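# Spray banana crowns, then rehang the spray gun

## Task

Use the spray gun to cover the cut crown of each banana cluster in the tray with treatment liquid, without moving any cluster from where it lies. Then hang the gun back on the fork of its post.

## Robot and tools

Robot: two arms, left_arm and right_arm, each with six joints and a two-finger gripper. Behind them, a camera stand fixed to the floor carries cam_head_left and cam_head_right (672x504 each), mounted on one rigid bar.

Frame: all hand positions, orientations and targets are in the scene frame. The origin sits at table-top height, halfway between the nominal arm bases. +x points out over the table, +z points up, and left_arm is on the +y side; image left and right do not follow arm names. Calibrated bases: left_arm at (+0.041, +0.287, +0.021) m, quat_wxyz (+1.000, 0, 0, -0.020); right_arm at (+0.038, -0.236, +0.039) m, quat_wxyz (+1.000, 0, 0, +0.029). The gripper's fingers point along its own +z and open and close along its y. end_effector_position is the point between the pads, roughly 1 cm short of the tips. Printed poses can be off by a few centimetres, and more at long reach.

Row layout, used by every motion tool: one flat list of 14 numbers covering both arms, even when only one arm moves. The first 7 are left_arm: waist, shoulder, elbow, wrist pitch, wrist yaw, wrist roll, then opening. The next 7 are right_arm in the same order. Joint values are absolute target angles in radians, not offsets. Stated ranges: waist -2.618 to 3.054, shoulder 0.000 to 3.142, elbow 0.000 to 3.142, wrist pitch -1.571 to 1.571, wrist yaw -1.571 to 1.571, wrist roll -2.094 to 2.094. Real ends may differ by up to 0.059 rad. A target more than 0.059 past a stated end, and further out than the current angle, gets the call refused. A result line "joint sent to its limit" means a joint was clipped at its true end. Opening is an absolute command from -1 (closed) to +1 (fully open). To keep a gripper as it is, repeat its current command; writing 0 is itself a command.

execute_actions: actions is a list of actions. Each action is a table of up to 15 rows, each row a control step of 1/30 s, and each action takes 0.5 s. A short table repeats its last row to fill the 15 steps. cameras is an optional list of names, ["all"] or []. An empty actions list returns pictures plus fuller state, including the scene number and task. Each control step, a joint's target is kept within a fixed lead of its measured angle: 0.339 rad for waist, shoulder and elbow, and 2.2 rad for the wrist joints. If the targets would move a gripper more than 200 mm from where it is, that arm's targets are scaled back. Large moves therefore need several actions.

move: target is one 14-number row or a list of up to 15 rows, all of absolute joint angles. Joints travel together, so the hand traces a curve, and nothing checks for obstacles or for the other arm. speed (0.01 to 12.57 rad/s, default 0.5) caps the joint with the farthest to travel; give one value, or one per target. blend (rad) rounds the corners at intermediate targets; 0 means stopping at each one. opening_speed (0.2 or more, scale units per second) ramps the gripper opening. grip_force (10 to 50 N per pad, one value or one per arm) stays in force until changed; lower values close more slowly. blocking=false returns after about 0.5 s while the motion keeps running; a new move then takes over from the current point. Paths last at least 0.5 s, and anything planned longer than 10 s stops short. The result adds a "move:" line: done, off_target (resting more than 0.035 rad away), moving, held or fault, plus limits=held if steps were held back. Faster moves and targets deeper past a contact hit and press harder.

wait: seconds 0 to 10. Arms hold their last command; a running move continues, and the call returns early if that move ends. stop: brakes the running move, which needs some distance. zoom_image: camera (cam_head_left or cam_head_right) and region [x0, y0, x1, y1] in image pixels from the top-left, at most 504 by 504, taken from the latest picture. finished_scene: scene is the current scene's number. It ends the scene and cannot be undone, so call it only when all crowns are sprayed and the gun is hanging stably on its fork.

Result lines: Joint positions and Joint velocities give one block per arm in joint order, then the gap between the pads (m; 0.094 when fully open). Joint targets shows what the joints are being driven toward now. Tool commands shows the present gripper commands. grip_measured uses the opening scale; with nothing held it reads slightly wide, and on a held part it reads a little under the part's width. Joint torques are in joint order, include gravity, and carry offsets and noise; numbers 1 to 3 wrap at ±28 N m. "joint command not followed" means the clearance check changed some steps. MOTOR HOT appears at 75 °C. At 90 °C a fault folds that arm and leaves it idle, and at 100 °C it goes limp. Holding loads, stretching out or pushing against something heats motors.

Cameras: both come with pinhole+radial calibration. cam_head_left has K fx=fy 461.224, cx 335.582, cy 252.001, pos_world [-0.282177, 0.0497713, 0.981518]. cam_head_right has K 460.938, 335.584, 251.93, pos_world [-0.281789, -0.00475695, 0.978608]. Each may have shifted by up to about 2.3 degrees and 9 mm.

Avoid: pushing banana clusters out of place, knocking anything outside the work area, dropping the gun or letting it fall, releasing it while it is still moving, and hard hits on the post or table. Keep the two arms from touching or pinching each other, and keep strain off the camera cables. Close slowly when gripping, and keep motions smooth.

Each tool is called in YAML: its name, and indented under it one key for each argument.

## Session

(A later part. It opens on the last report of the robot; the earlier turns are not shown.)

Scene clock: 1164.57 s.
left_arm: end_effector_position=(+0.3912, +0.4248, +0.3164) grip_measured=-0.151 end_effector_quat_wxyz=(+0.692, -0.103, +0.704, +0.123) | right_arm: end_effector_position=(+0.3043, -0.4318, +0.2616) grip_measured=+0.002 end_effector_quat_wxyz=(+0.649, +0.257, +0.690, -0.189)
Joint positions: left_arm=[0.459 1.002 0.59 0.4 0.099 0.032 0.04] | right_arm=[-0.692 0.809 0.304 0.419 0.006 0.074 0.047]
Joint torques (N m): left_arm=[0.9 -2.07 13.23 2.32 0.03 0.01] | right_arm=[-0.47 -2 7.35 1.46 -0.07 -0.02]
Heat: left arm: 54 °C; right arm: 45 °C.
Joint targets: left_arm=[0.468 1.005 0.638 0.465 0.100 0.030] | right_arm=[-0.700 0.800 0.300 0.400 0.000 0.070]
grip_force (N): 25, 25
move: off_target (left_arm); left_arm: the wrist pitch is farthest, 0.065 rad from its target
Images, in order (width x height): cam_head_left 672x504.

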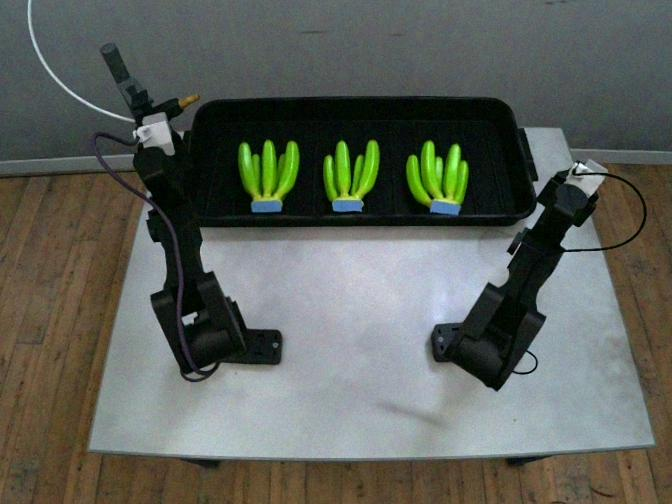

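move:
  target: [0.506,1.11,0.688,0.53,0.142,0.03,-0.6,-0.7,0.8,0.3,0.4,0,0.07,0]
  speed: 0.12
  cameras: ["cam_head_left"]

zoom_image:
  camera: "cam_head_left"
  region: [115, 75, 165, 125]

Scene clock: 1175.40 s.
left_arm: end_effector_position=(+0.4075, +0.4380, +0.3155) grip_measured=-0.151 end_effector_quat_wxyz=(+0.692, -0.094, +0.705, +0.122) | right_arm: end_effector_position=(+0.3043, -0.4318, +0.2616) grip_measured=+0.002 end_effector_quat_wxyz=(+0.649, +0.257, +0.690, -0.189)
Joint positions: left_arm=[0.495 1.104 0.636 0.456 0.147 0.044 0.04] | right_arm=[-0.692 0.809 0.304 0.419 0.006 0.074 0.047]
Joint torques (N m): left_arm=[1.21 -2.51 13.61 2.44 -0.05 -0.09] | right_arm=[-0.43 -1.81 7.34 1.45 -0.13 -0.04]
Heat: left arm: 54 °C; right arm: 45 °C.
Joint targets: left_arm=[0.506 1.110 0.688 0.530 0.142 0.030] | right_arm=[-0.700 0.800 0.300 0.400 0.000 0.070]
grip_force (N): 25, 25
move: off_target (left_arm); left_arm: the wrist pitch is farthest, 0.074 rad from its target
Images, in order (width x height): cam_head_left 672x504.

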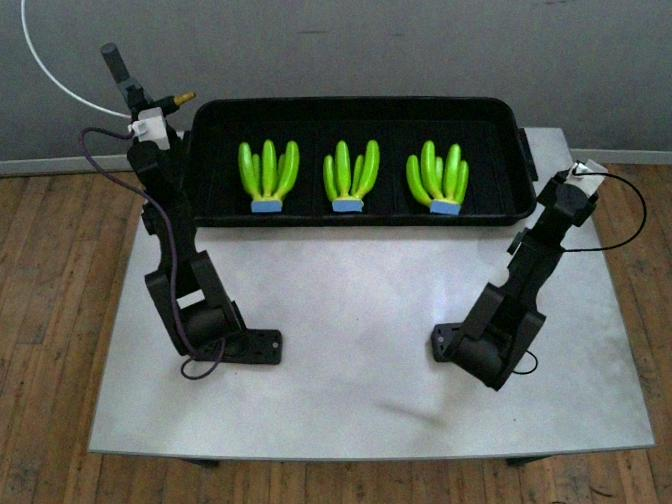

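Scaled by 10.080 from the camera's 672x504 image, which has a finer 960x720 frame.

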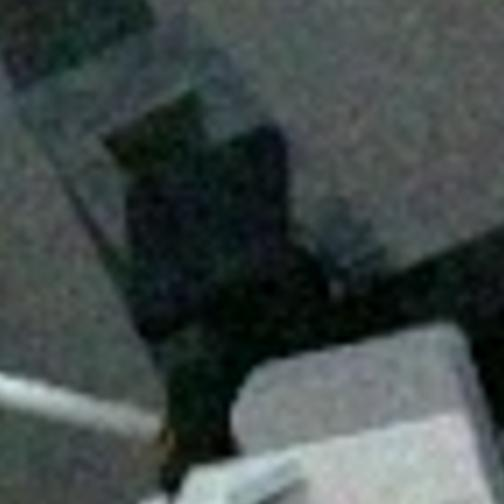

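move:
  target: [0.516,1.215,0.735,0.582,0.15,0.03,-0.6,-0.7,0.8,0.3,0.4,0,0.07,0]
  speed: 0.12
  cameras: ["cam_head_left"]

zoom_image:
  camera: "cam_head_left"
  region: [115, 75, 165, 125]

Scene clock: 1185.67 s.
left_arm: end_effector_position=(+0.4138, +0.4468, +0.3160) grip_measured=-0.151 end_effector_quat_wxyz=(+0.697, -0.067, +0.698, +0.153) | right_arm: end_effector_position=(+0.3043, -0.4318, +0.2616) grip_measured=+0.002 end_effector_quat_wxyz=(+0.649, +0.257, +0.690, -0.189)
Joint positions: left_arm=[0.515 1.159 0.636 0.541 0.164 0.117 0.04] | right_arm=[-0.692 0.809 0.304 0.419 0.006 0.074 0.047]
Joint torques (N m): left_arm=[-0.1 1.14 18.32 2.03 -0.17 -0.86] | right_arm=[-0.66 -1.95 7.35 1.43 -0.1 -0.02]
Heat: left arm: 54 °C; right arm: 45 °C.
Joint targets: left_arm=[0.516 1.215 0.735 0.582 0.150 0.030] | right_arm=[-0.700 0.800 0.300 0.400 0.000 0.070]
grip_force (N): 25, 25
move: off_target (left_arm); left_arm: the elbow is farthest, 0.099 rad from its target
Images, in order (width x height): cam_head_left 672x504.

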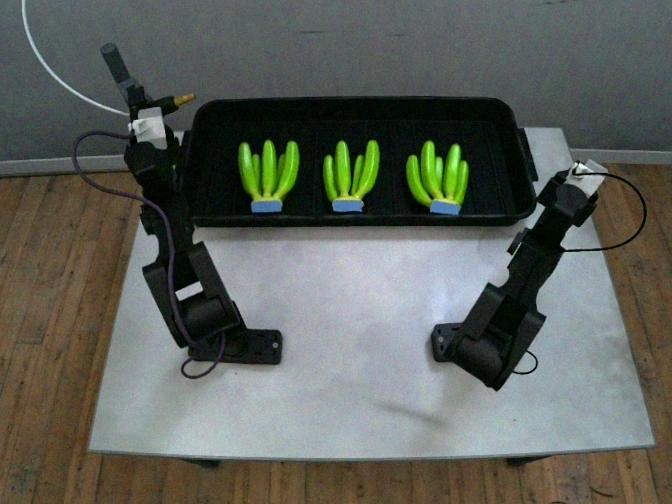

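Scaled by 10.080 from the camera's 672x504 image, which has a finer 960x720 frame.

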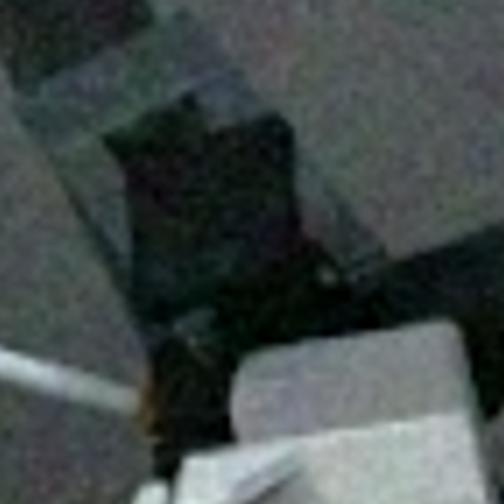

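move:
  target:
    - [0.485,1.08,0.66,0.53,0.125,0.03,-0.6,-0.7,0.8,0.3,0.4,0,0.07,0]
    - [0.468,1.08,0.66,0.53,0.11,0.03,-0.6,-0.7,0.8,0.3,0.4,0,0.07,0]
  speed: 0.12
  cameras: ["cam_head_left"]

zoom_image:
  camera: "cam_head_left"
  region: [115, 75, 165, 125]

Scene clock: 1203.80 s.
left_arm: end_effector_position=(+0.4090, +0.4392, +0.3164) grip_measured=-0.151 end_effector_quat_wxyz=(+0.692, -0.094, +0.703, +0.138) | right_arm: end_effector_position=(+0.3043, -0.4318, +0.2616) grip_measured=+0.002 end_effector_quat_wxyz=(+0.649, +0.257, +0.690, -0.189)
Joint positions: left_arm=[0.479 1.112 0.636 0.471 0.109 0.064 0.04] | right_arm=[-0.692 0.809 0.304 0.419 0.006 0.074 0.047]
Joint torques (N m): left_arm=[-1.09 -5.83 10.78 2.28 0.02 -0.31] | right_arm=[-0.69 -1.92 7.2 1.53 -0.12 -0.04]
Heat: left arm: 53 °C; right arm: 45 °C.
Joint targets: left_arm=[0.468 1.080 0.660 0.530 0.110 0.030] | right_arm=[-0.700 0.800 0.300 0.400 0.000 0.070]
grip_force (N): 25, 25
move: off_target (left_arm); left_arm: the wrist pitch is farthest, 0.059 rad from its target
Images, in order (width x height): cam_head_left 672x504.

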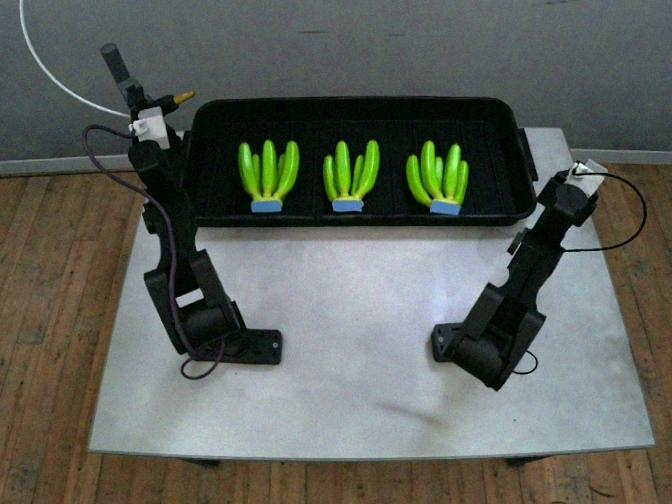

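Scaled by 10.080 from the camera's 672x504 image, which has a finer 960x720 frame.

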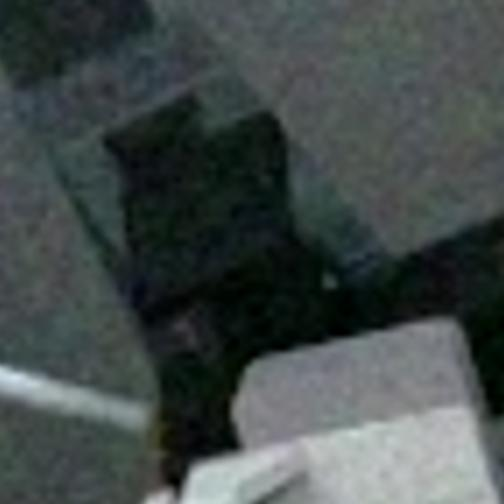

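move:
  target: [0.48,1.14,0.605,0.58,0.115,0.03,-0.6,-0.7,0.8,0.3,0.4,0,0.07,0]
  speed: 0.12
  cameras: ["cam_head_left"]

zoom_image:
  camera: "cam_head_left"
  region: [115, 75, 165, 125]

Scene clock: 1215.40 s.
left_arm: end_effector_position=(+0.4110, +0.4402, +0.3163) grip_measured=-0.151 end_effector_quat_wxyz=(+0.701, -0.092, +0.693, +0.141) | right_arm: end_effector_position=(+0.3043, -0.4318, +0.2616) grip_measured=+0.002 end_effector_quat_wxyz=(+0.649, +0.257, +0.690, -0.189)
Joint positions: left_arm=[0.479 1.132 0.617 0.538 0.109 0.063 0.04] | right_arm=[-0.692 0.809 0.304 0.419 0.006 0.074 0.047]
Joint torques (N m): left_arm=[0.17 -2.63 7.35 2.16 0.08 -0.31] | right_arm=[-0.76 -1.92 7.46 1.5 -0.09 -0.05]
Heat: left arm: 54 °C; right arm: 45 °C.
Joint targets: left_arm=[0.480 1.140 0.605 0.580 0.115 0.030] | right_arm=[-0.700 0.800 0.300 0.400 0.000 0.070]
grip_force (N): 25, 25
move: off_target (left_arm); left_arm: the wrist pitch is farthest, 0.042 rad from its target
Images, in order (width x height): cam_head_left 672x504.

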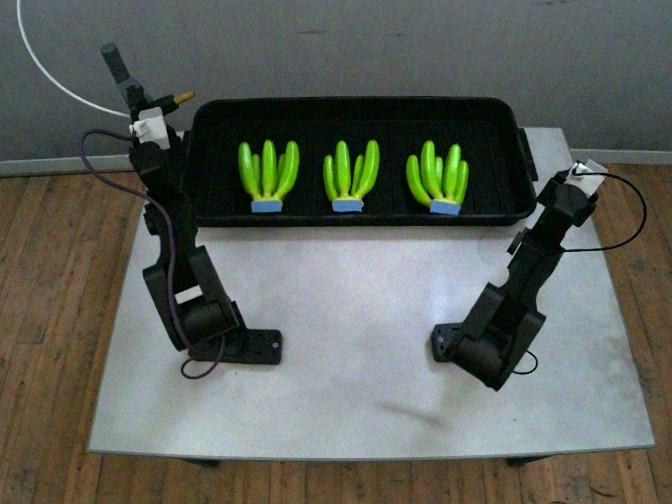

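Scaled by 10.080 from the camera's 672x504 image, which has a finer 960x720 frame.

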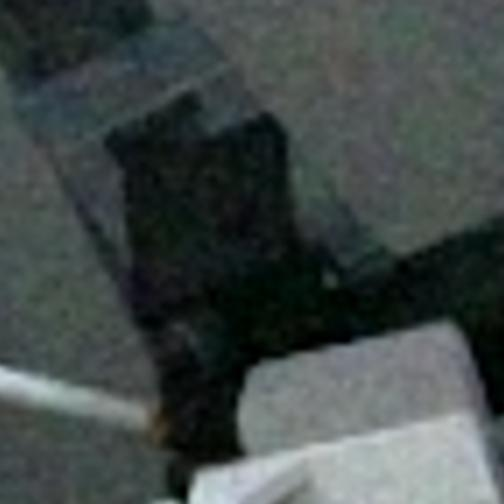

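move:
  target: [0.48,1.15,0.565,0.59,0.115,0.03,-0.6,-0.7,0.8,0.3,0.4,0,0.07,0]
  speed: 0.12
  cameras: ["cam_head_left"]

zoom_image:
  camera: "cam_head_left"
  region: [115, 75, 165, 125]

Scene clock: 1222.70 s.
left_arm: end_effector_position=(+0.4099, +0.4389, +0.3059) grip_measured=-0.151 end_effector_quat_wxyz=(+0.702, -0.096, +0.693, +0.134) | right_arm: end_effector_position=(+0.3043, -0.4318, +0.2616) grip_measured=+0.002 end_effector_quat_wxyz=(+0.649, +0.257, +0.690, -0.189)
Joint positions: left_arm=[0.479 1.139 0.581 0.579 0.113 0.05 0.04] | right_arm=[-0.692 0.809 0.304 0.419 0.006 0.074 0.047]
Joint torques (N m): left_arm=[0.27 -2.32 6.89 1.81 0.03 -0.17] | right_arm=[-0.64 -1.92 7.3 1.49 -0.11 -0.04]
Heat: left arm: 54 °C; right arm: 45 °C.
Joint targets: left_arm=[0.480 1.150 0.565 0.590 0.115 0.030] | right_arm=[-0.700 0.800 0.300 0.400 0.000 0.070]
grip_force (N): 25, 25
move: done
Images, in order (width x height): cam_head_left 672x504.

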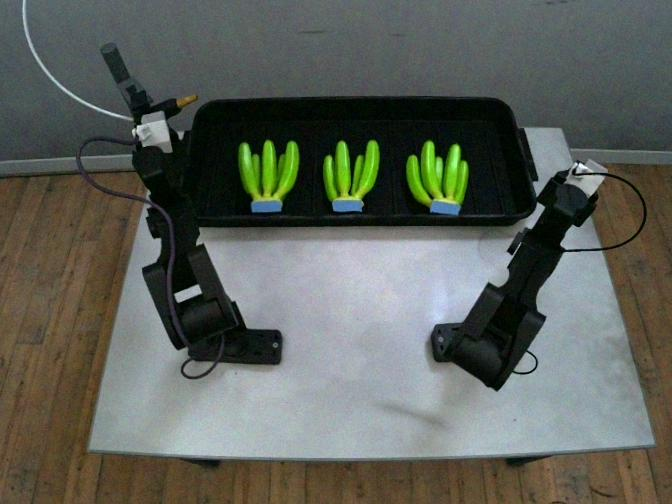

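Scaled by 10.080 from the camera's 672x504 image, which has a finer 960x720 frame.

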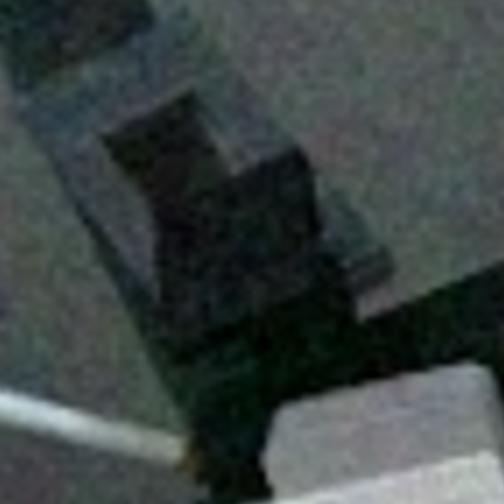

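move:
  target: [0.503,1.215,0.69,0.65,0.135,0.03,-0.6,-0.7,0.8,0.3,0.4,0,0.07,0]
  speed: 0.1
  cameras: ["cam_head_left"]

zoom_image:
  camera: "cam_head_left"
  region: [115, 75, 165, 125]

Scene clock: 1237.10 s.
left_arm: end_effector_position=(+0.4158, +0.4434, +0.3081) grip_measured=-0.151 end_effector_quat_wxyz=(+0.707, -0.075, +0.688, +0.146) | right_arm: end_effector_position=(+0.3043, -0.4318, +0.2616) grip_measured=+0.002 end_effector_quat_wxyz=(+0.649, +0.257, +0.690, -0.189)
Joint positions: left_arm=[0.496 1.183 0.59 0.636 0.144 0.09 0.04] | right_arm=[-0.692 0.809 0.304 0.419 0.006 0.074 0.047]
Joint torques (N m): left_arm=[0.79 -1.06 18.24 1.83 -0.11 -0.56] | right_arm=[-0.62 -1.8 7.24 1.51 -0.1 -0.05]
Heat: left arm: 52 °C; right arm: 45 °C.
Joint targets: left_arm=[0.503 1.215 0.690 0.650 0.135 0.030] | right_arm=[-0.700 0.800 0.300 0.400 0.000 0.070]
grip_force (N): 25, 25
move: off_target (left_arm); left_arm: the elbow is farthest, 0.100 rad from its target
Images, in order (width x height): cam_head_left 672x504.

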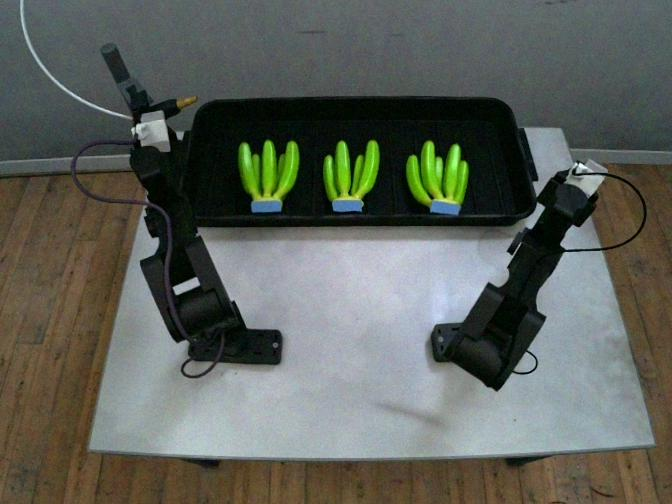

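Scaled by 10.080 from the camera's 672x504 image, which has a finer 960x720 frame.

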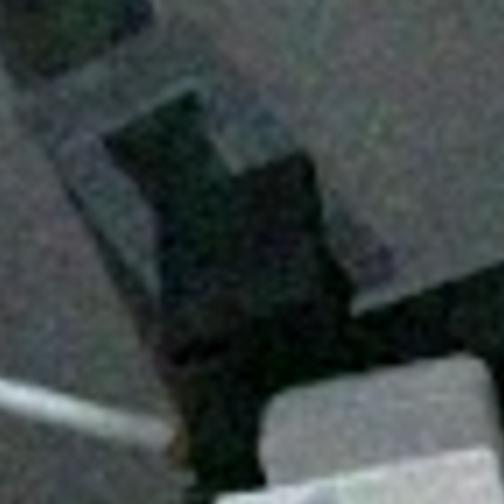

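move:
  target:
    - [0.47,1.02,0.605,0.49,0.11,0.03,-0.6,-0.7,0.8,0.3,0.4,0,0.07,0]
    - [0.442,1.055,0.645,0.525,0.08,0.03,-0.6,-0.7,0.8,0.3,0.4,0,0.07,0]
  speed: 0.12
  cameras: ["cam_head_left"]

zoom_image:
  camera: "cam_head_left"
  region: [115, 75, 165, 125]

Scene clock: 1269.50 s.
left_arm: end_effector_position=(+0.4003, +0.4291, +0.3162) grip_measured=-0.151 end_effector_quat_wxyz=(+0.696, -0.105, +0.699, +0.126) | right_arm: end_effector_position=(+0.3043, -0.4318, +0.2616) grip_measured=+0.002 end_effector_quat_wxyz=(+0.649, +0.257, +0.690, -0.189)
Joint positions: left_arm=[0.454 1.054 0.601 0.454 0.086 0.029 0.04] | right_arm=[-0.692 0.809 0.304 0.419 0.006 0.074 0.047]
Joint torques (N m): left_arm=[-1.16 -2.65 12.78 2.4 -0.04 0.04] | right_arm=[-0.62 -1.88 7.23 1.49 -0.09 -0.07]
Motor temperatures (°C): left_arm=[27 29 44 49 26 27 27] | right_arm=[27 25 43 45 29 24 29]
Heat: left arm: 49 °C; right arm: 45 °C.
Joint targets: left_arm=[0.442 1.055 0.645 0.525 0.080 0.030] | right_arm=[-0.700 0.800 0.300 0.400 0.000 0.070]
grip_force (N): 25, 25
move: off_target (left_arm); left_arm: the wrist pitch is farthest, 0.071 rad from its target
Images, in order (width x height): cam_head_left 672x504.

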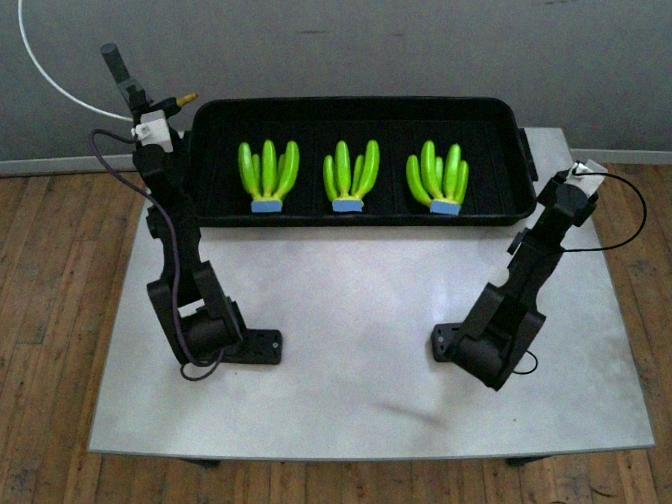

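Scaled by 10.080 from the camera's 672x504 image, which has a finer 960x720 frame.

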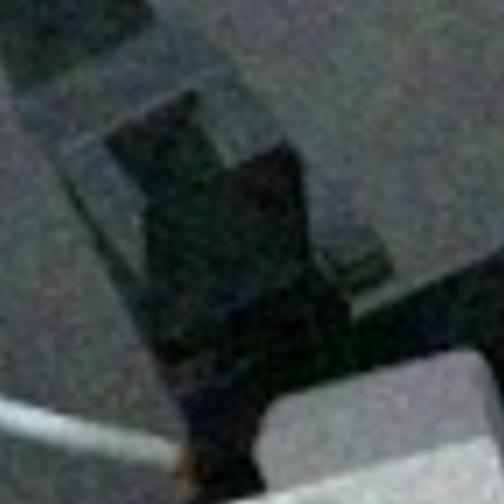

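move:
  target:
    - [0.43,1.0,0.61,0.475,0.07,0.03,-0.6,-0.7,0.8,0.3,0.4,0,0.07,0]
    - [0.39,1.045,0.63,0.515,0.035,0.03,-0.6,-0.7,0.8,0.3,0.4,0,0.07,0]
  speed: 0.12
  cameras: ["cam_head_left"]

zoom_image:
  camera: "cam_head_left"
  region: [115, 75, 165, 125]

Scene clock: 1276.63 s.
left_arm: end_effector_position=(+0.3995, +0.4265, +0.3183) grip_measured=-0.151 end_effector_quat_wxyz=(+0.696, -0.124, +0.695, +0.133) | right_arm: end_effector_position=(+0.3043, -0.4318, +0.2616) grip_measured=+0.002 end_effector_quat_wxyz=(+0.649, +0.257, +0.690, -0.189)
Joint positions: left_arm=[0.411 1.043 0.601 0.446 0.007 0.011 0.04] | right_arm=[-0.692 0.809 0.304 0.419 0.006 0.074 0.047]
Joint torques (N m): left_arm=[-2.21 -2.43 11.33 2.37 0.36 0.23] | right_arm=[-0.72 -2.02 7.34 1.5 -0.06 -0.02]
Heat: left arm: 50 °C; right arm: 45 °C.
Joint targets: left_arm=[0.390 1.045 0.630 0.515 0.035 0.030] | right_arm=[-0.700 0.800 0.300 0.400 0.000 0.070]
grip_force (N): 25, 25
move: off_target (left_arm); left_arm: the wrist pitch is farthest, 0.069 rad from its target
Images, in order (width x height): cam_head_left 672x504.

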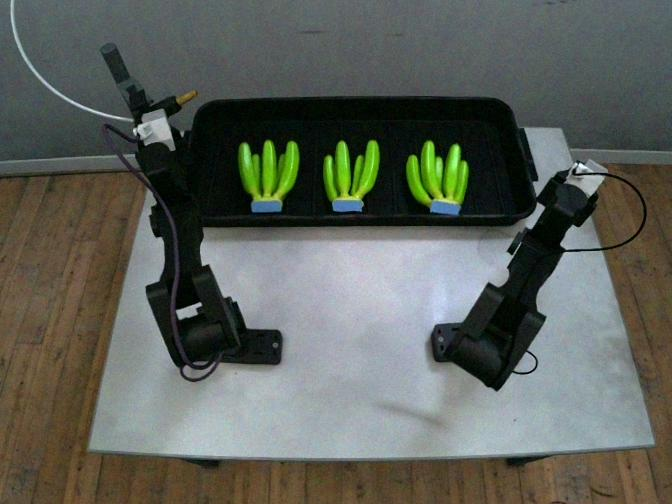

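Scaled by 10.080 from the camera's 672x504 image, which has a finer 960x720 frame.

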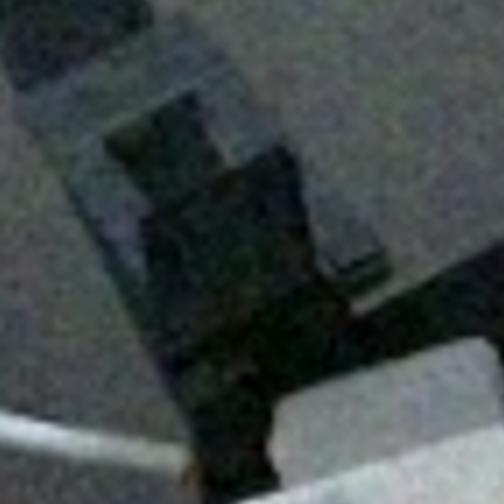

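move:
  target:
    - [0.42,1.065,0.555,0.53,0.05,0.03,-0.6,-0.7,0.8,0.3,0.4,0,0.07,0]
  speed: 0.12
  cameras: ["cam_head_left"]

zoom_image:
  camera: "cam_head_left"
  region: [115, 75, 165, 125]

Scene clock: 1284.87 s.
left_arm: end_effector_position=(+0.4017, +0.4250, +0.3022) grip_measured=-0.151 end_effector_quat_wxyz=(+0.689, -0.117, +0.703, +0.128) | right_arm: end_effector_position=(+0.3043, -0.4318, +0.2616) grip_measured=+0.002 end_effector_quat_wxyz=(+0.649, +0.257, +0.690, -0.189)
Joint positions: left_arm=[0.415 1.064 0.566 0.481 0.028 0.019 0.04] | right_arm=[-0.692 0.809 0.304 0.419 0.006 0.074 0.047]
Joint torques (N m): left_arm=[0.5 -2.59 7.47 2.2 0.28 0.16] | right_arm=[-0.69 -2.02 7.38 1.49 -0.1 -0.06]
Heat: left arm: 52 °C; right arm: 45 °C.
Joint targets: left_arm=[0.420 1.065 0.555 0.530 0.050 0.030] | right_arm=[-0.700 0.800 0.300 0.400 0.000 0.070]
grip_force (N): 25, 25
move: off_target (left_arm); left_arm: the wrist pitch is farthest, 0.049 rad from its target
Images, in order (width x height): cam_head_left 672x504.

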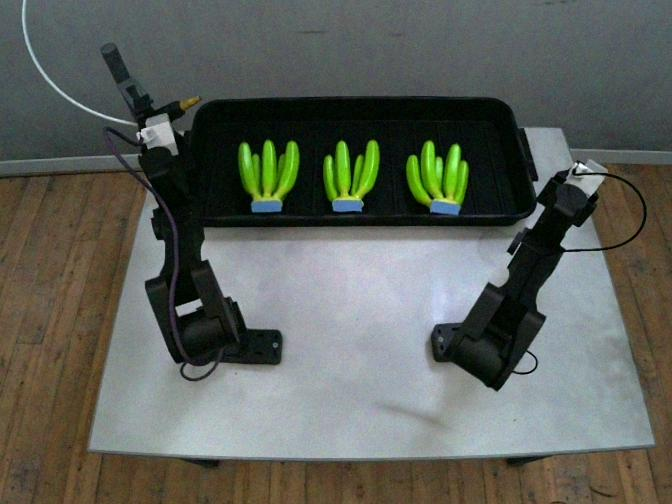

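Scaled by 10.080 from the camera's 672x504 image, which has a finer 960x720 frame.

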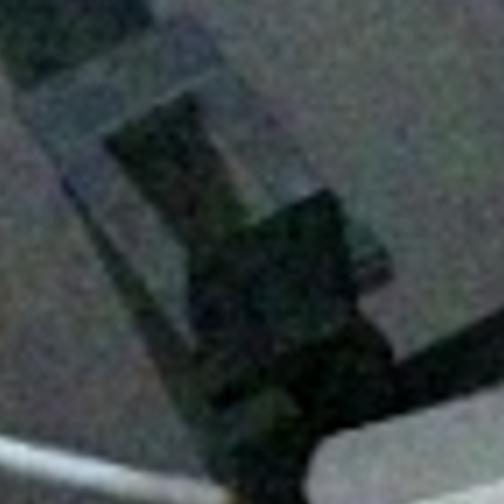

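move:
  target:
    - [0.42,1.13,0.655,0.57,0.04,0.03,-0.6,-0.7,0.8,0.3,0.4,0,0.07,0]
  speed: 0.1
  cameras: ["cam_head_left"]

zoom_image:
  camera: "cam_head_left"
  region: [115, 75, 165, 125]

Scene clock: 1293.50 s.
left_arm: end_effector_position=(+0.4128, +0.4329, +0.3046) grip_measured=-0.151 end_effector_quat_wxyz=(+0.691, -0.122, +0.701, +0.131) | right_arm: end_effector_position=(+0.3043, -0.4318, +0.2616) grip_measured=+0.002 end_effector_quat_wxyz=(+0.649, +0.257, +0.690, -0.189)
Joint positions: left_arm=[0.421 1.128 0.603 0.513 0.023 0.015 0.04] | right_arm=[-0.692 0.809 0.304 0.419 0.006 0.074 0.047]
Joint torques (N m): left_arm=[-0.2 -2.96 13.56 2.28 0.23 0.17] | right_arm=[-0.77 -2.03 7.17 1.46 -0.1 -0.06]
Motor temperatures (°C): left_arm=[27 29 39 51 26 26 27] | right_arm=[27 25 43 45 29 24 29]
Heat: left arm: 51 °C; right arm: 45 °C.
Joint targets: left_arm=[0.420 1.130 0.655 0.570 0.040 0.030] | right_arm=[-0.700 0.800 0.300 0.400 0.000 0.070]
grip_force (N): 25, 25
move: off_target (left_arm); left_arm: the wrist pitch is farthest, 0.057 rad from its target
Images, in order (width x height): cam_head_left 672x504.

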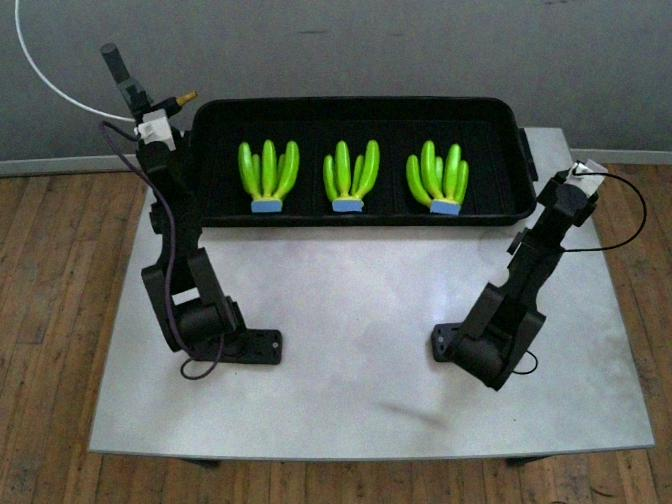

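Scaled by 10.080 from the camera's 672x504 image, which has a finer 960x720 frame.

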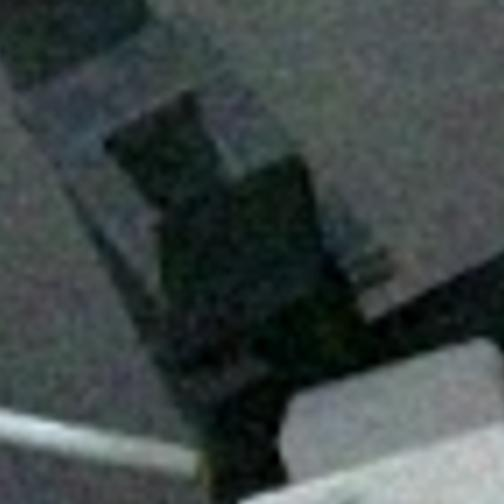

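move:
  target:
    - [0.435,1.2,0.692,0.605,0.055,0.03,-0.6,-0.7,0.8,0.3,0.4,0,0.07,0]
  speed: 0.1
  cameras: ["cam_head_left"]

zoom_image:
  camera: "cam_head_left"
  region: [115, 75, 165, 125]

Scene clock: 1300.07 s.
left_arm: end_effector_position=(+0.4168, +0.4407, +0.3060) grip_measured=-0.151 end_effector_quat_wxyz=(+0.695, -0.111, +0.694, +0.153) | right_arm: end_effector_position=(+0.3043, -0.4318, +0.2616) grip_measured=+0.002 end_effector_quat_wxyz=(+0.649, +0.257, +0.690, -0.189)
Joint positions: left_arm=[0.434 1.167 0.604 0.576 0.019 0.058 0.04] | right_arm=[-0.692 0.809 0.304 0.419 0.006 0.074 0.047]
Joint torques (N m): left_arm=[0.16 -0.83 16.99 2 0.47 -0.22] | right_arm=[-0.65 -2.1 7.27 1.44 -0.13 -0.04]
Heat: left arm: 52 °C; right arm: 45 °C.
Joint targets: left_arm=[0.435 1.200 0.692 0.605 0.055 0.030] | right_arm=[-0.700 0.800 0.300 0.400 0.000 0.070]
grip_force (N): 25, 25
move: off_target (left_arm); left_arm: the elbow is farthest, 0.088 rad from its target
Images, in order (width x height): cam_head_left 672x504.

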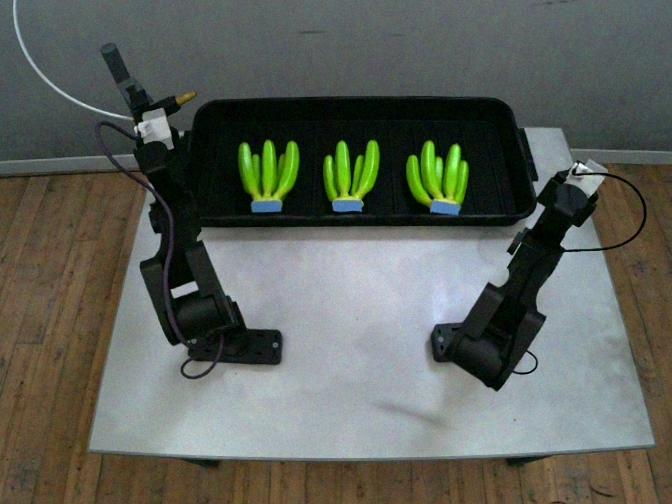

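Scaled by 10.080 from the camera's 672x504 image, which has a finer 960x720 frame.

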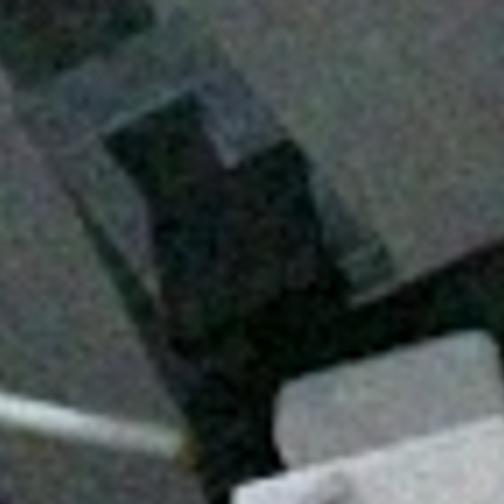

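zoom_image:
  camera: "cam_head_left"
  region: [105, 60, 205, 160]

Scaled by 5.040 from the camera's 672x504 image, which has a finer 960x720 frame.

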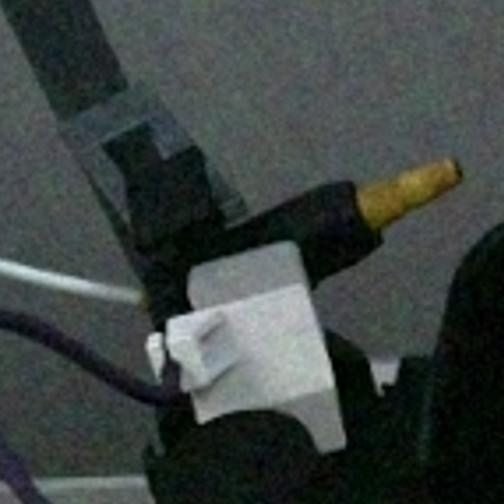

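move:
  target:
    - [0.42,1.08,0.56,0.52,0.03,0.03,-0.6,-0.7,0.8,0.3,0.4,0,0.07,0]
    - [0.40,1.01,0.52,0.47,0.03,0.03,-0.6,-0.7,0.8,0.3,0.4,0,0.07,0]
    - [0.355,1.01,0.545,0.465,-0.015,0.03,-0.6,-0.7,0.8,0.3,0.4,0,0.07,0]
  speed: 0.12
  cameras: ["cam_head_left"]

zoom_image:
  camera: "cam_head_left"
  region: [115, 75, 165, 125]

zoom_image:
  camera: "cam_head_left"
  region: [105, 60, 205, 160]

Scene clock: 1338.60 s.
left_arm: end_effector_position=(+0.3988, +0.4094, +0.2916) grip_measured=-0.151 end_effector_quat_wxyz=(+0.679, -0.107, +0.716, +0.124) | right_arm: end_effector_position=(+0.3043, -0.4318, +0.2616) grip_measured=+0.002 end_effector_quat_wxyz=(+0.649, +0.257, +0.690, -0.189)
Joint positions: left_arm=[0.364 1.027 0.538 0.441 -0.004 0.032 0.04] | right_arm=[-0.692 0.809 0.304 0.419 0.006 0.074 0.047]
Joint torques (N m): left_arm=[-0.98 -3.88 9.09 1.95 -0.13 0.03] | right_arm=[-0.61 -2 7.27 1.48 -0.16 -0.01]
Heat: left arm: 49 °C; right arm: 45 °C.
Joint targets: left_arm=[0.355 1.010 0.545 0.465 -0.015 0.030] | right_arm=[-0.700 0.800 0.300 0.400 0.000 0.070]
grip_force (N): 25, 25
move: done
Images, in order (width x height): cam_head_left 672x504.

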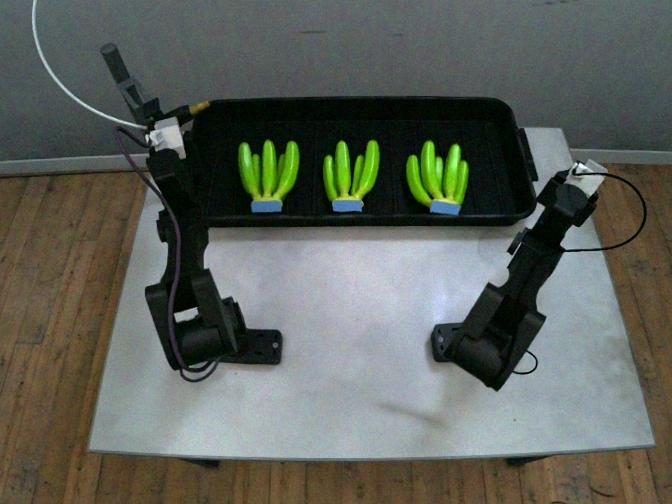

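Scaled by 10.080 from the camera's 672x504 image, which has a finer 960x720 frame.

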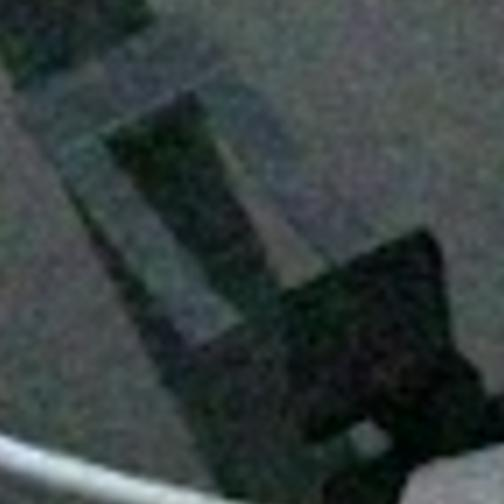

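Scaled by 5.040 from the camera's 672x504 image, which has a finer 960x720 frame.

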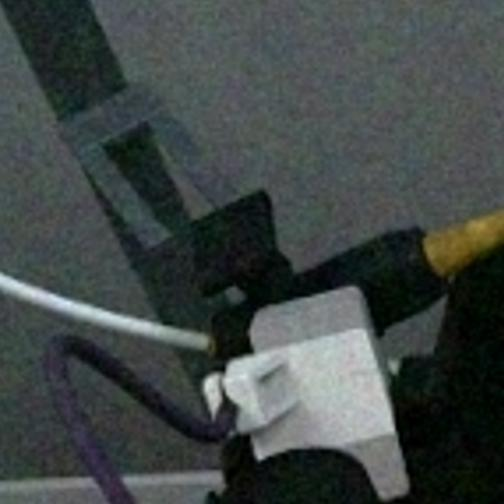

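move:
  target:
    - [0.379,0.88,0.57,0.38,0.005,0.03,-0.6,-0.7,0.8,0.3,0.4,0,0.07,0]
    - [0.386,0.94,0.602,0.41,0.013,0.03,-0.6,-0.7,0.8,0.3,0.4,0,0.07,0]
  speed: 0.15
  cameras: ["cam_head_left"]

zoom_image:
  camera: "cam_head_left"
  region: [115, 75, 165, 125]

Scene clock: 1381.07 s.
left_arm: end_effector_position=(+0.3848, +0.4087, +0.3060) grip_measured=-0.151 end_effector_quat_wxyz=(+0.680, -0.110, +0.714, +0.126) | right_arm: end_effector_position=(+0.3043, -0.4318, +0.2616) grip_measured=+0.002 end_effector_quat_wxyz=(+0.649, +0.257, +0.690, -0.189)
Joint positions: left_arm=[0.379 0.942 0.556 0.343 0.003 0.032 0.04] | right_arm=[-0.692 0.809 0.304 0.419 0.006 0.074 0.047]
Joint torques (N m): left_arm=[0.73 -2.06 13.07 2.38 0.09 0.03] | right_arm=[-0.66 -1.61 7.36 1.5 -0.11 -0.03]
Heat: left arm: 49 °C; right arm: 45 °C.
Joint targets: left_arm=[0.386 0.940 0.602 0.410 0.013 0.030] | right_arm=[-0.700 0.800 0.300 0.400 0.000 0.070]
grip_force (N): 25, 25
move: off_target (left_arm); left_arm: the wrist pitch is farthest, 0.067 rad from its target
Images, in order (width x height): cam_head_left 672x504.

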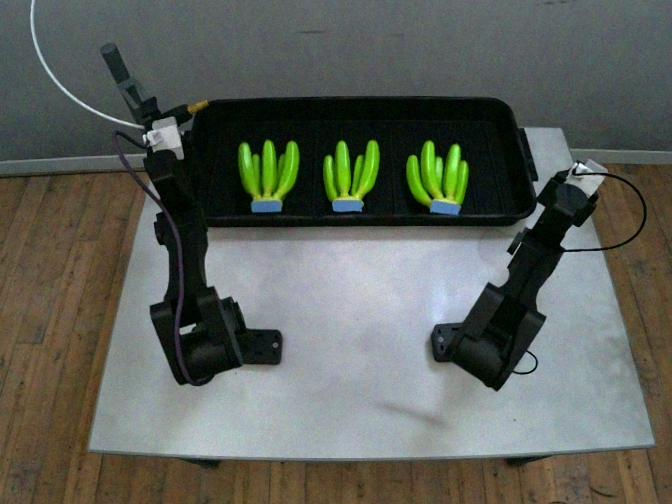

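Scaled by 10.080 from the camera's 672x504 image, which has a finer 960x720 frame.

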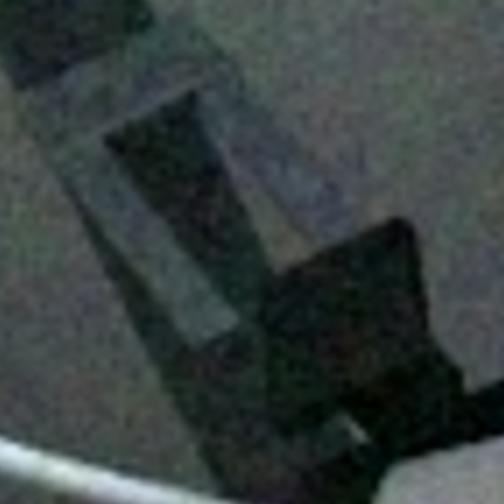

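move:
  target:
    - [0.441,1.06,0.651,0.478,0.068,0.03,-0.6,-0.7,0.8,0.3,0.4,0,0.07,0]
  speed: 0.1
  cameras: ["cam_head_left"]

zoom_image:
  camera: "cam_head_left"
  region: [115, 75, 165, 125]

Scene clock: 1389.83 s.
left_arm: end_effector_position=(+0.3981, +0.4210, +0.3060) grip_measured=-0.151 end_effector_quat_wxyz=(+0.682, -0.101, +0.714, +0.120) | right_arm: end_effector_position=(+0.3043, -0.4318, +0.2616) grip_measured=+0.002 end_effector_quat_wxyz=(+0.649, +0.257, +0.690, -0.189)
Joint positions: left_arm=[0.434 1.03 0.59 0.4 0.08 0.038 0.04] | right_arm=[-0.692 0.809 0.304 0.419 0.006 0.074 0.047]
Joint torques (N m): left_arm=[0.72 -0.2 14.6 2.48 -0.13 -0.02] | right_arm=[-0.79 -1.95 7.54 1.46 -0.07 -0.05]
Heat: left arm: 50 °C; right arm: 45 °C.
Joint targets: left_arm=[0.441 1.060 0.651 0.478 0.068 0.030] | right_arm=[-0.700 0.800 0.300 0.400 0.000 0.070]
grip_force (N): 25, 25
move: off_target (left_arm); left_arm: the wrist pitch is farthest, 0.078 rad from its target
Images, in order (width x height): cam_head_left 672x504.

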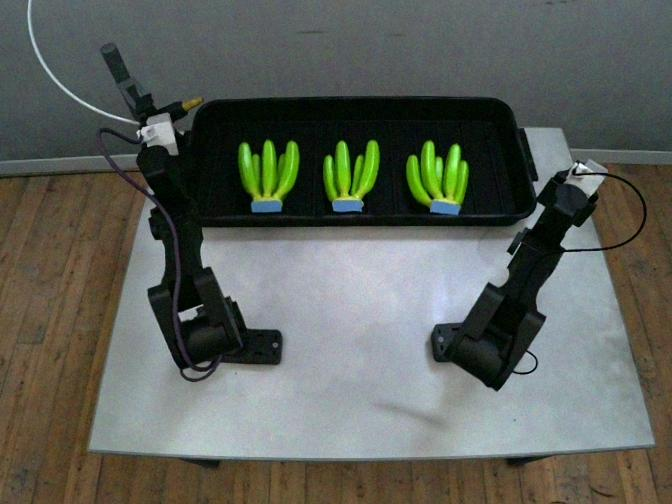

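Scaled by 10.080 from the camera's 672x504 image, which has a finer 960x720 frame.

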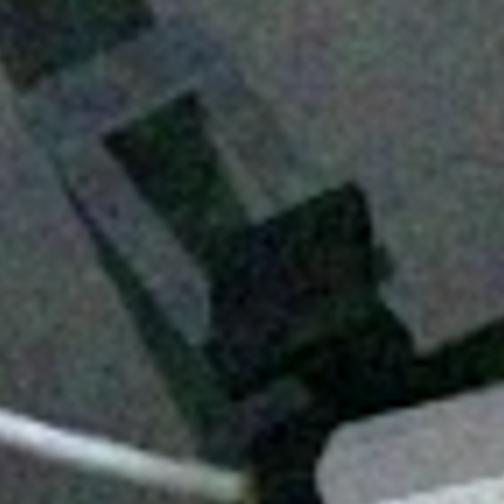

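move:
  target:
    - [0.42,0.98,0.61,0.44,0.045,0.03,-0.6,-0.7,0.8,0.3,0.4,0,0.07,0]
    - [0.42,0.955,0.64,0.41,0.045,0.03,-0.6,-0.7,0.8,0.3,0.4,0,0.07,0]
    - [0.441,1.045,0.68,0.455,0.065,0.03,-0.6,-0.7,0.8,0.3,0.4,0,0.07,0]
  speed: 0.12
  cameras: ["cam_head_left"]

zoom_image:
  camera: "cam_head_left"
  region: [115, 75, 165, 125]

Scene clock: 1408.07 s.
left_arm: end_effector_position=(+0.3980, +0.4230, +0.3207) grip_measured=-0.151 end_effector_quat_wxyz=(+0.690, -0.103, +0.706, +0.126) | right_arm: end_effector_position=(+0.3043, -0.4318, +0.2616) grip_measured=+0.002 end_effector_quat_wxyz=(+0.649, +0.257, +0.690, -0.189)
Joint positions: left_arm=[0.434 1.024 0.623 0.384 0.069 0.037 0.04] | right_arm=[-0.692 0.809 0.304 0.419 0.006 0.074 0.047]
Joint torques (N m): left_arm=[0.66 -0.81 14.26 2.4 -0.06 -0.05] | right_arm=[-0.68 -1.98 7.25 1.48 -0.09 -0.02]
Heat: left arm: 53 °C; right arm: 45 °C.
Joint targets: left_arm=[0.441 1.045 0.680 0.455 0.065 0.030] | right_arm=[-0.700 0.800 0.300 0.400 0.000 0.070]
grip_force (N): 25, 25
move: off_target (left_arm); left_arm: the wrist pitch is farthest, 0.071 rad from its target
Images, in order (width x height): cam_head_left 672x504.

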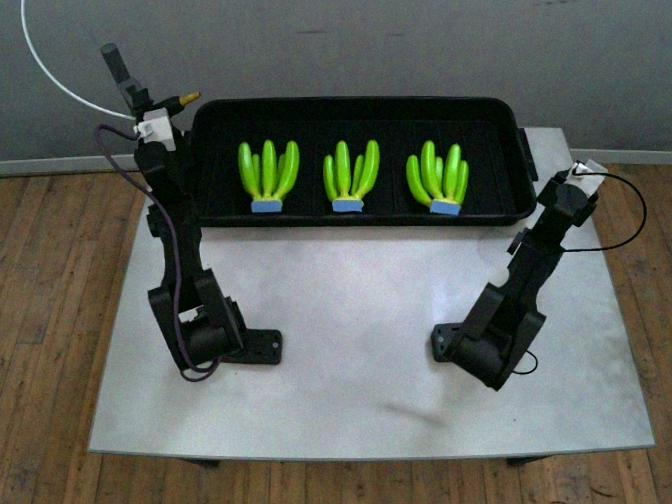

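Scaled by 10.080 from the camera's 672x504 image, which has a finer 960x720 frame.

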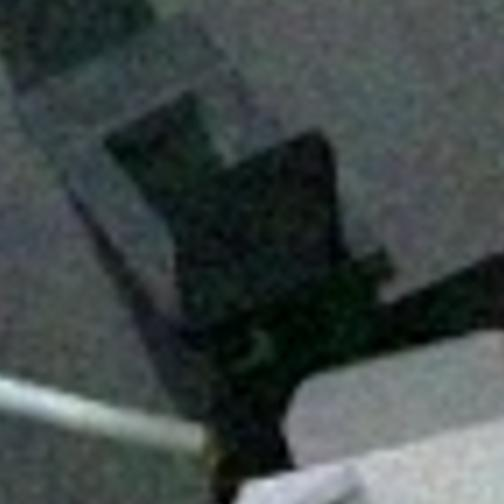

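move:
  target:
    - [0.425,0.99,0.63,0.44,0.05,0.03,-0.6,-0.7,0.8,0.3,0.4,0,0.07,0]
    - [0.441,1.055,0.668,0.47,0.065,0.03,-0.6,-0.7,0.8,0.3,0.4,0,0.07,0]
  speed: 0.12
  cameras: ["cam_head_left"]

zoom_image:
  camera: "cam_head_left"
  region: [115, 75, 165, 125]

Scene clock: 1417.87 s.
left_arm: end_effector_position=(+0.3991, +0.4232, +0.3232) grip_measured=-0.151 end_effector_quat_wxyz=(+0.694, -0.101, +0.701, +0.126) | right_arm: end_effector_position=(+0.3043, -0.4318, +0.2616) grip_measured=+0.002 end_effector_quat_wxyz=(+0.649, +0.257, +0.690, -0.189)
Joint positions: left_arm=[0.434 1.03 0.623 0.402 0.07 0.037 0.04] | right_arm=[-0.692 0.809 0.304 0.419 0.006 0.074 0.047]
Joint torques (N m): left_arm=[0.83 -0.51 12.98 2.38 -0.06 -0.04] | right_arm=[-0.62 -1.74 7.28 1.5 -0.09 -0.04]
Heat: left arm: 54 °C; right arm: 45 °C.
Joint targets: left_arm=[0.441 1.055 0.668 0.470 0.065 0.030] | right_arm=[-0.700 0.800 0.300 0.400 0.000 0.070]
grip_force (N): 25, 25
move: off_target (left_arm); left_arm: the wrist pitch is farthest, 0.068 rad from its target
Images, in order (width x height): cam_head_left 672x504.

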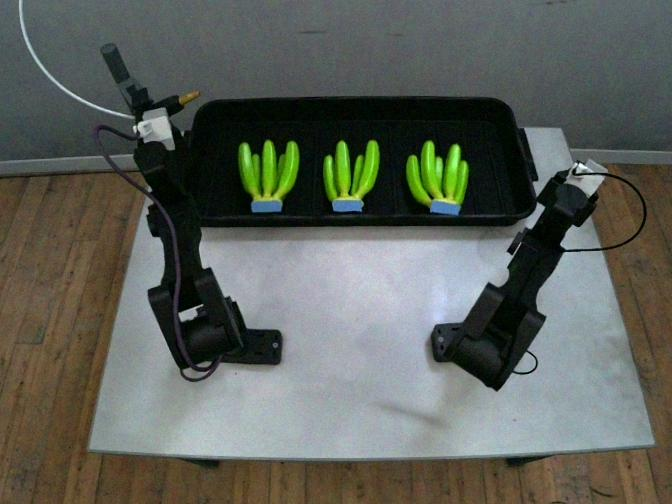

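Scaled by 10.080 from the camera's 672x504 image, which has a finer 960x720 frame.

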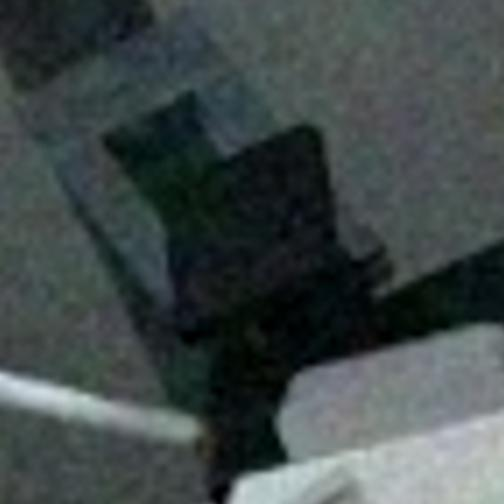

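move:
  target:
    - [0.40,0.9,0.57,0.39,0.03,0.03,-0.6,-0.7,0.8,0.3,0.4,0,0.07,0]
    - [0.33,0.8,0.53,0.33,-0.04,0.03,-0.6,-0.7,0.8,0.3,0.4,0,0.07,0]
  speed: 0.2
  cameras: ["cam_head_left"]

zoom_image:
  camera: "cam_head_left"
  region: [120, 75, 180, 135]

zoom_image:
  camera: "cam_head_left"
  region: [105, 65, 225, 165]

Scene clock: 1451.47 s.
left_arm: end_effector_position=(+0.3672, +0.3922, +0.3223) grip_measured=-0.151 end_effector_quat_wxyz=(+0.696, -0.100, +0.700, +0.125) | right_arm: end_effector_position=(+0.3043, -0.4318, +0.2616) grip_measured=+0.002 end_effector_quat_wxyz=(+0.649, +0.257, +0.690, -0.189)
Joint positions: left_arm=[0.337 0.822 0.538 0.284 -0.022 0.036 0.04] | right_arm=[-0.692 0.809 0.304 0.419 0.006 0.074 0.047]
Joint torques (N m): left_arm=[-0.64 -2.85 7.87 2.17 -0.21 -0.03] | right_arm=[-0.68 -2.06 7.35 1.46 -0.06 0.02]
Motor temperatures (°C): left_arm=[27 28 43 56 26 26 27] | right_arm=[27 25 43 45 29 24 28]
Heat: left arm: 56 °C; right arm: 45 °C.
Joint targets: left_arm=[0.330 0.800 0.530 0.330 -0.040 0.030] | right_arm=[-0.700 0.800 0.300 0.400 0.000 0.070]
grip_force (N): 25, 25
move: off_target (left_arm); left_arm: the wrist pitch is farthest, 0.046 rad from its target
Images, in order (width x height): cam_head_left 672x504.

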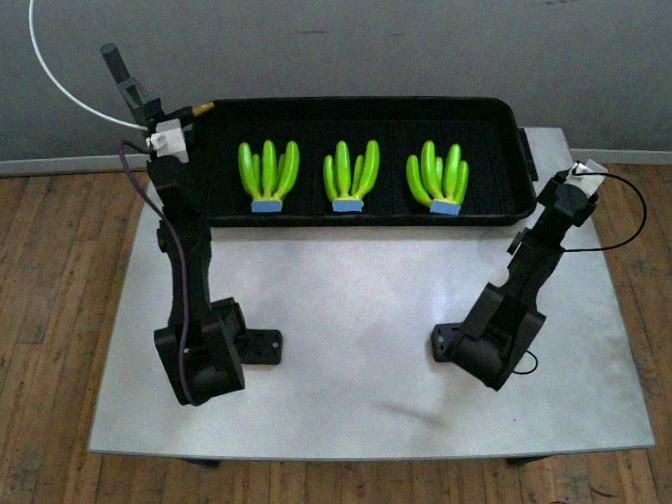

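Scaled by 8.400 from the camera's 672x504 image, which has a finer 960x720 frame.

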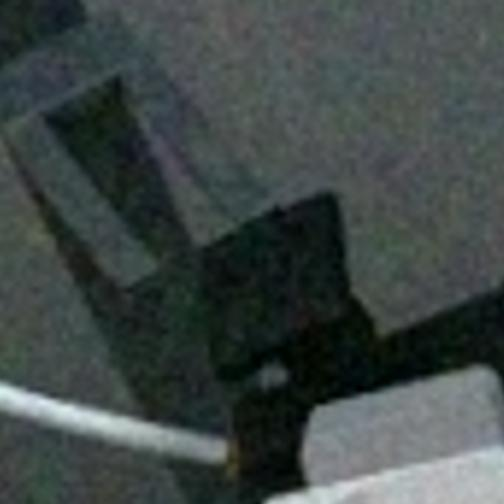

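Scaled by 4.200 from the camera's 672x504 image, which has a finer 960x720 frame.

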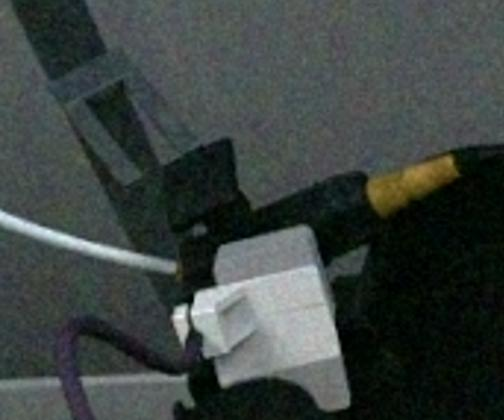

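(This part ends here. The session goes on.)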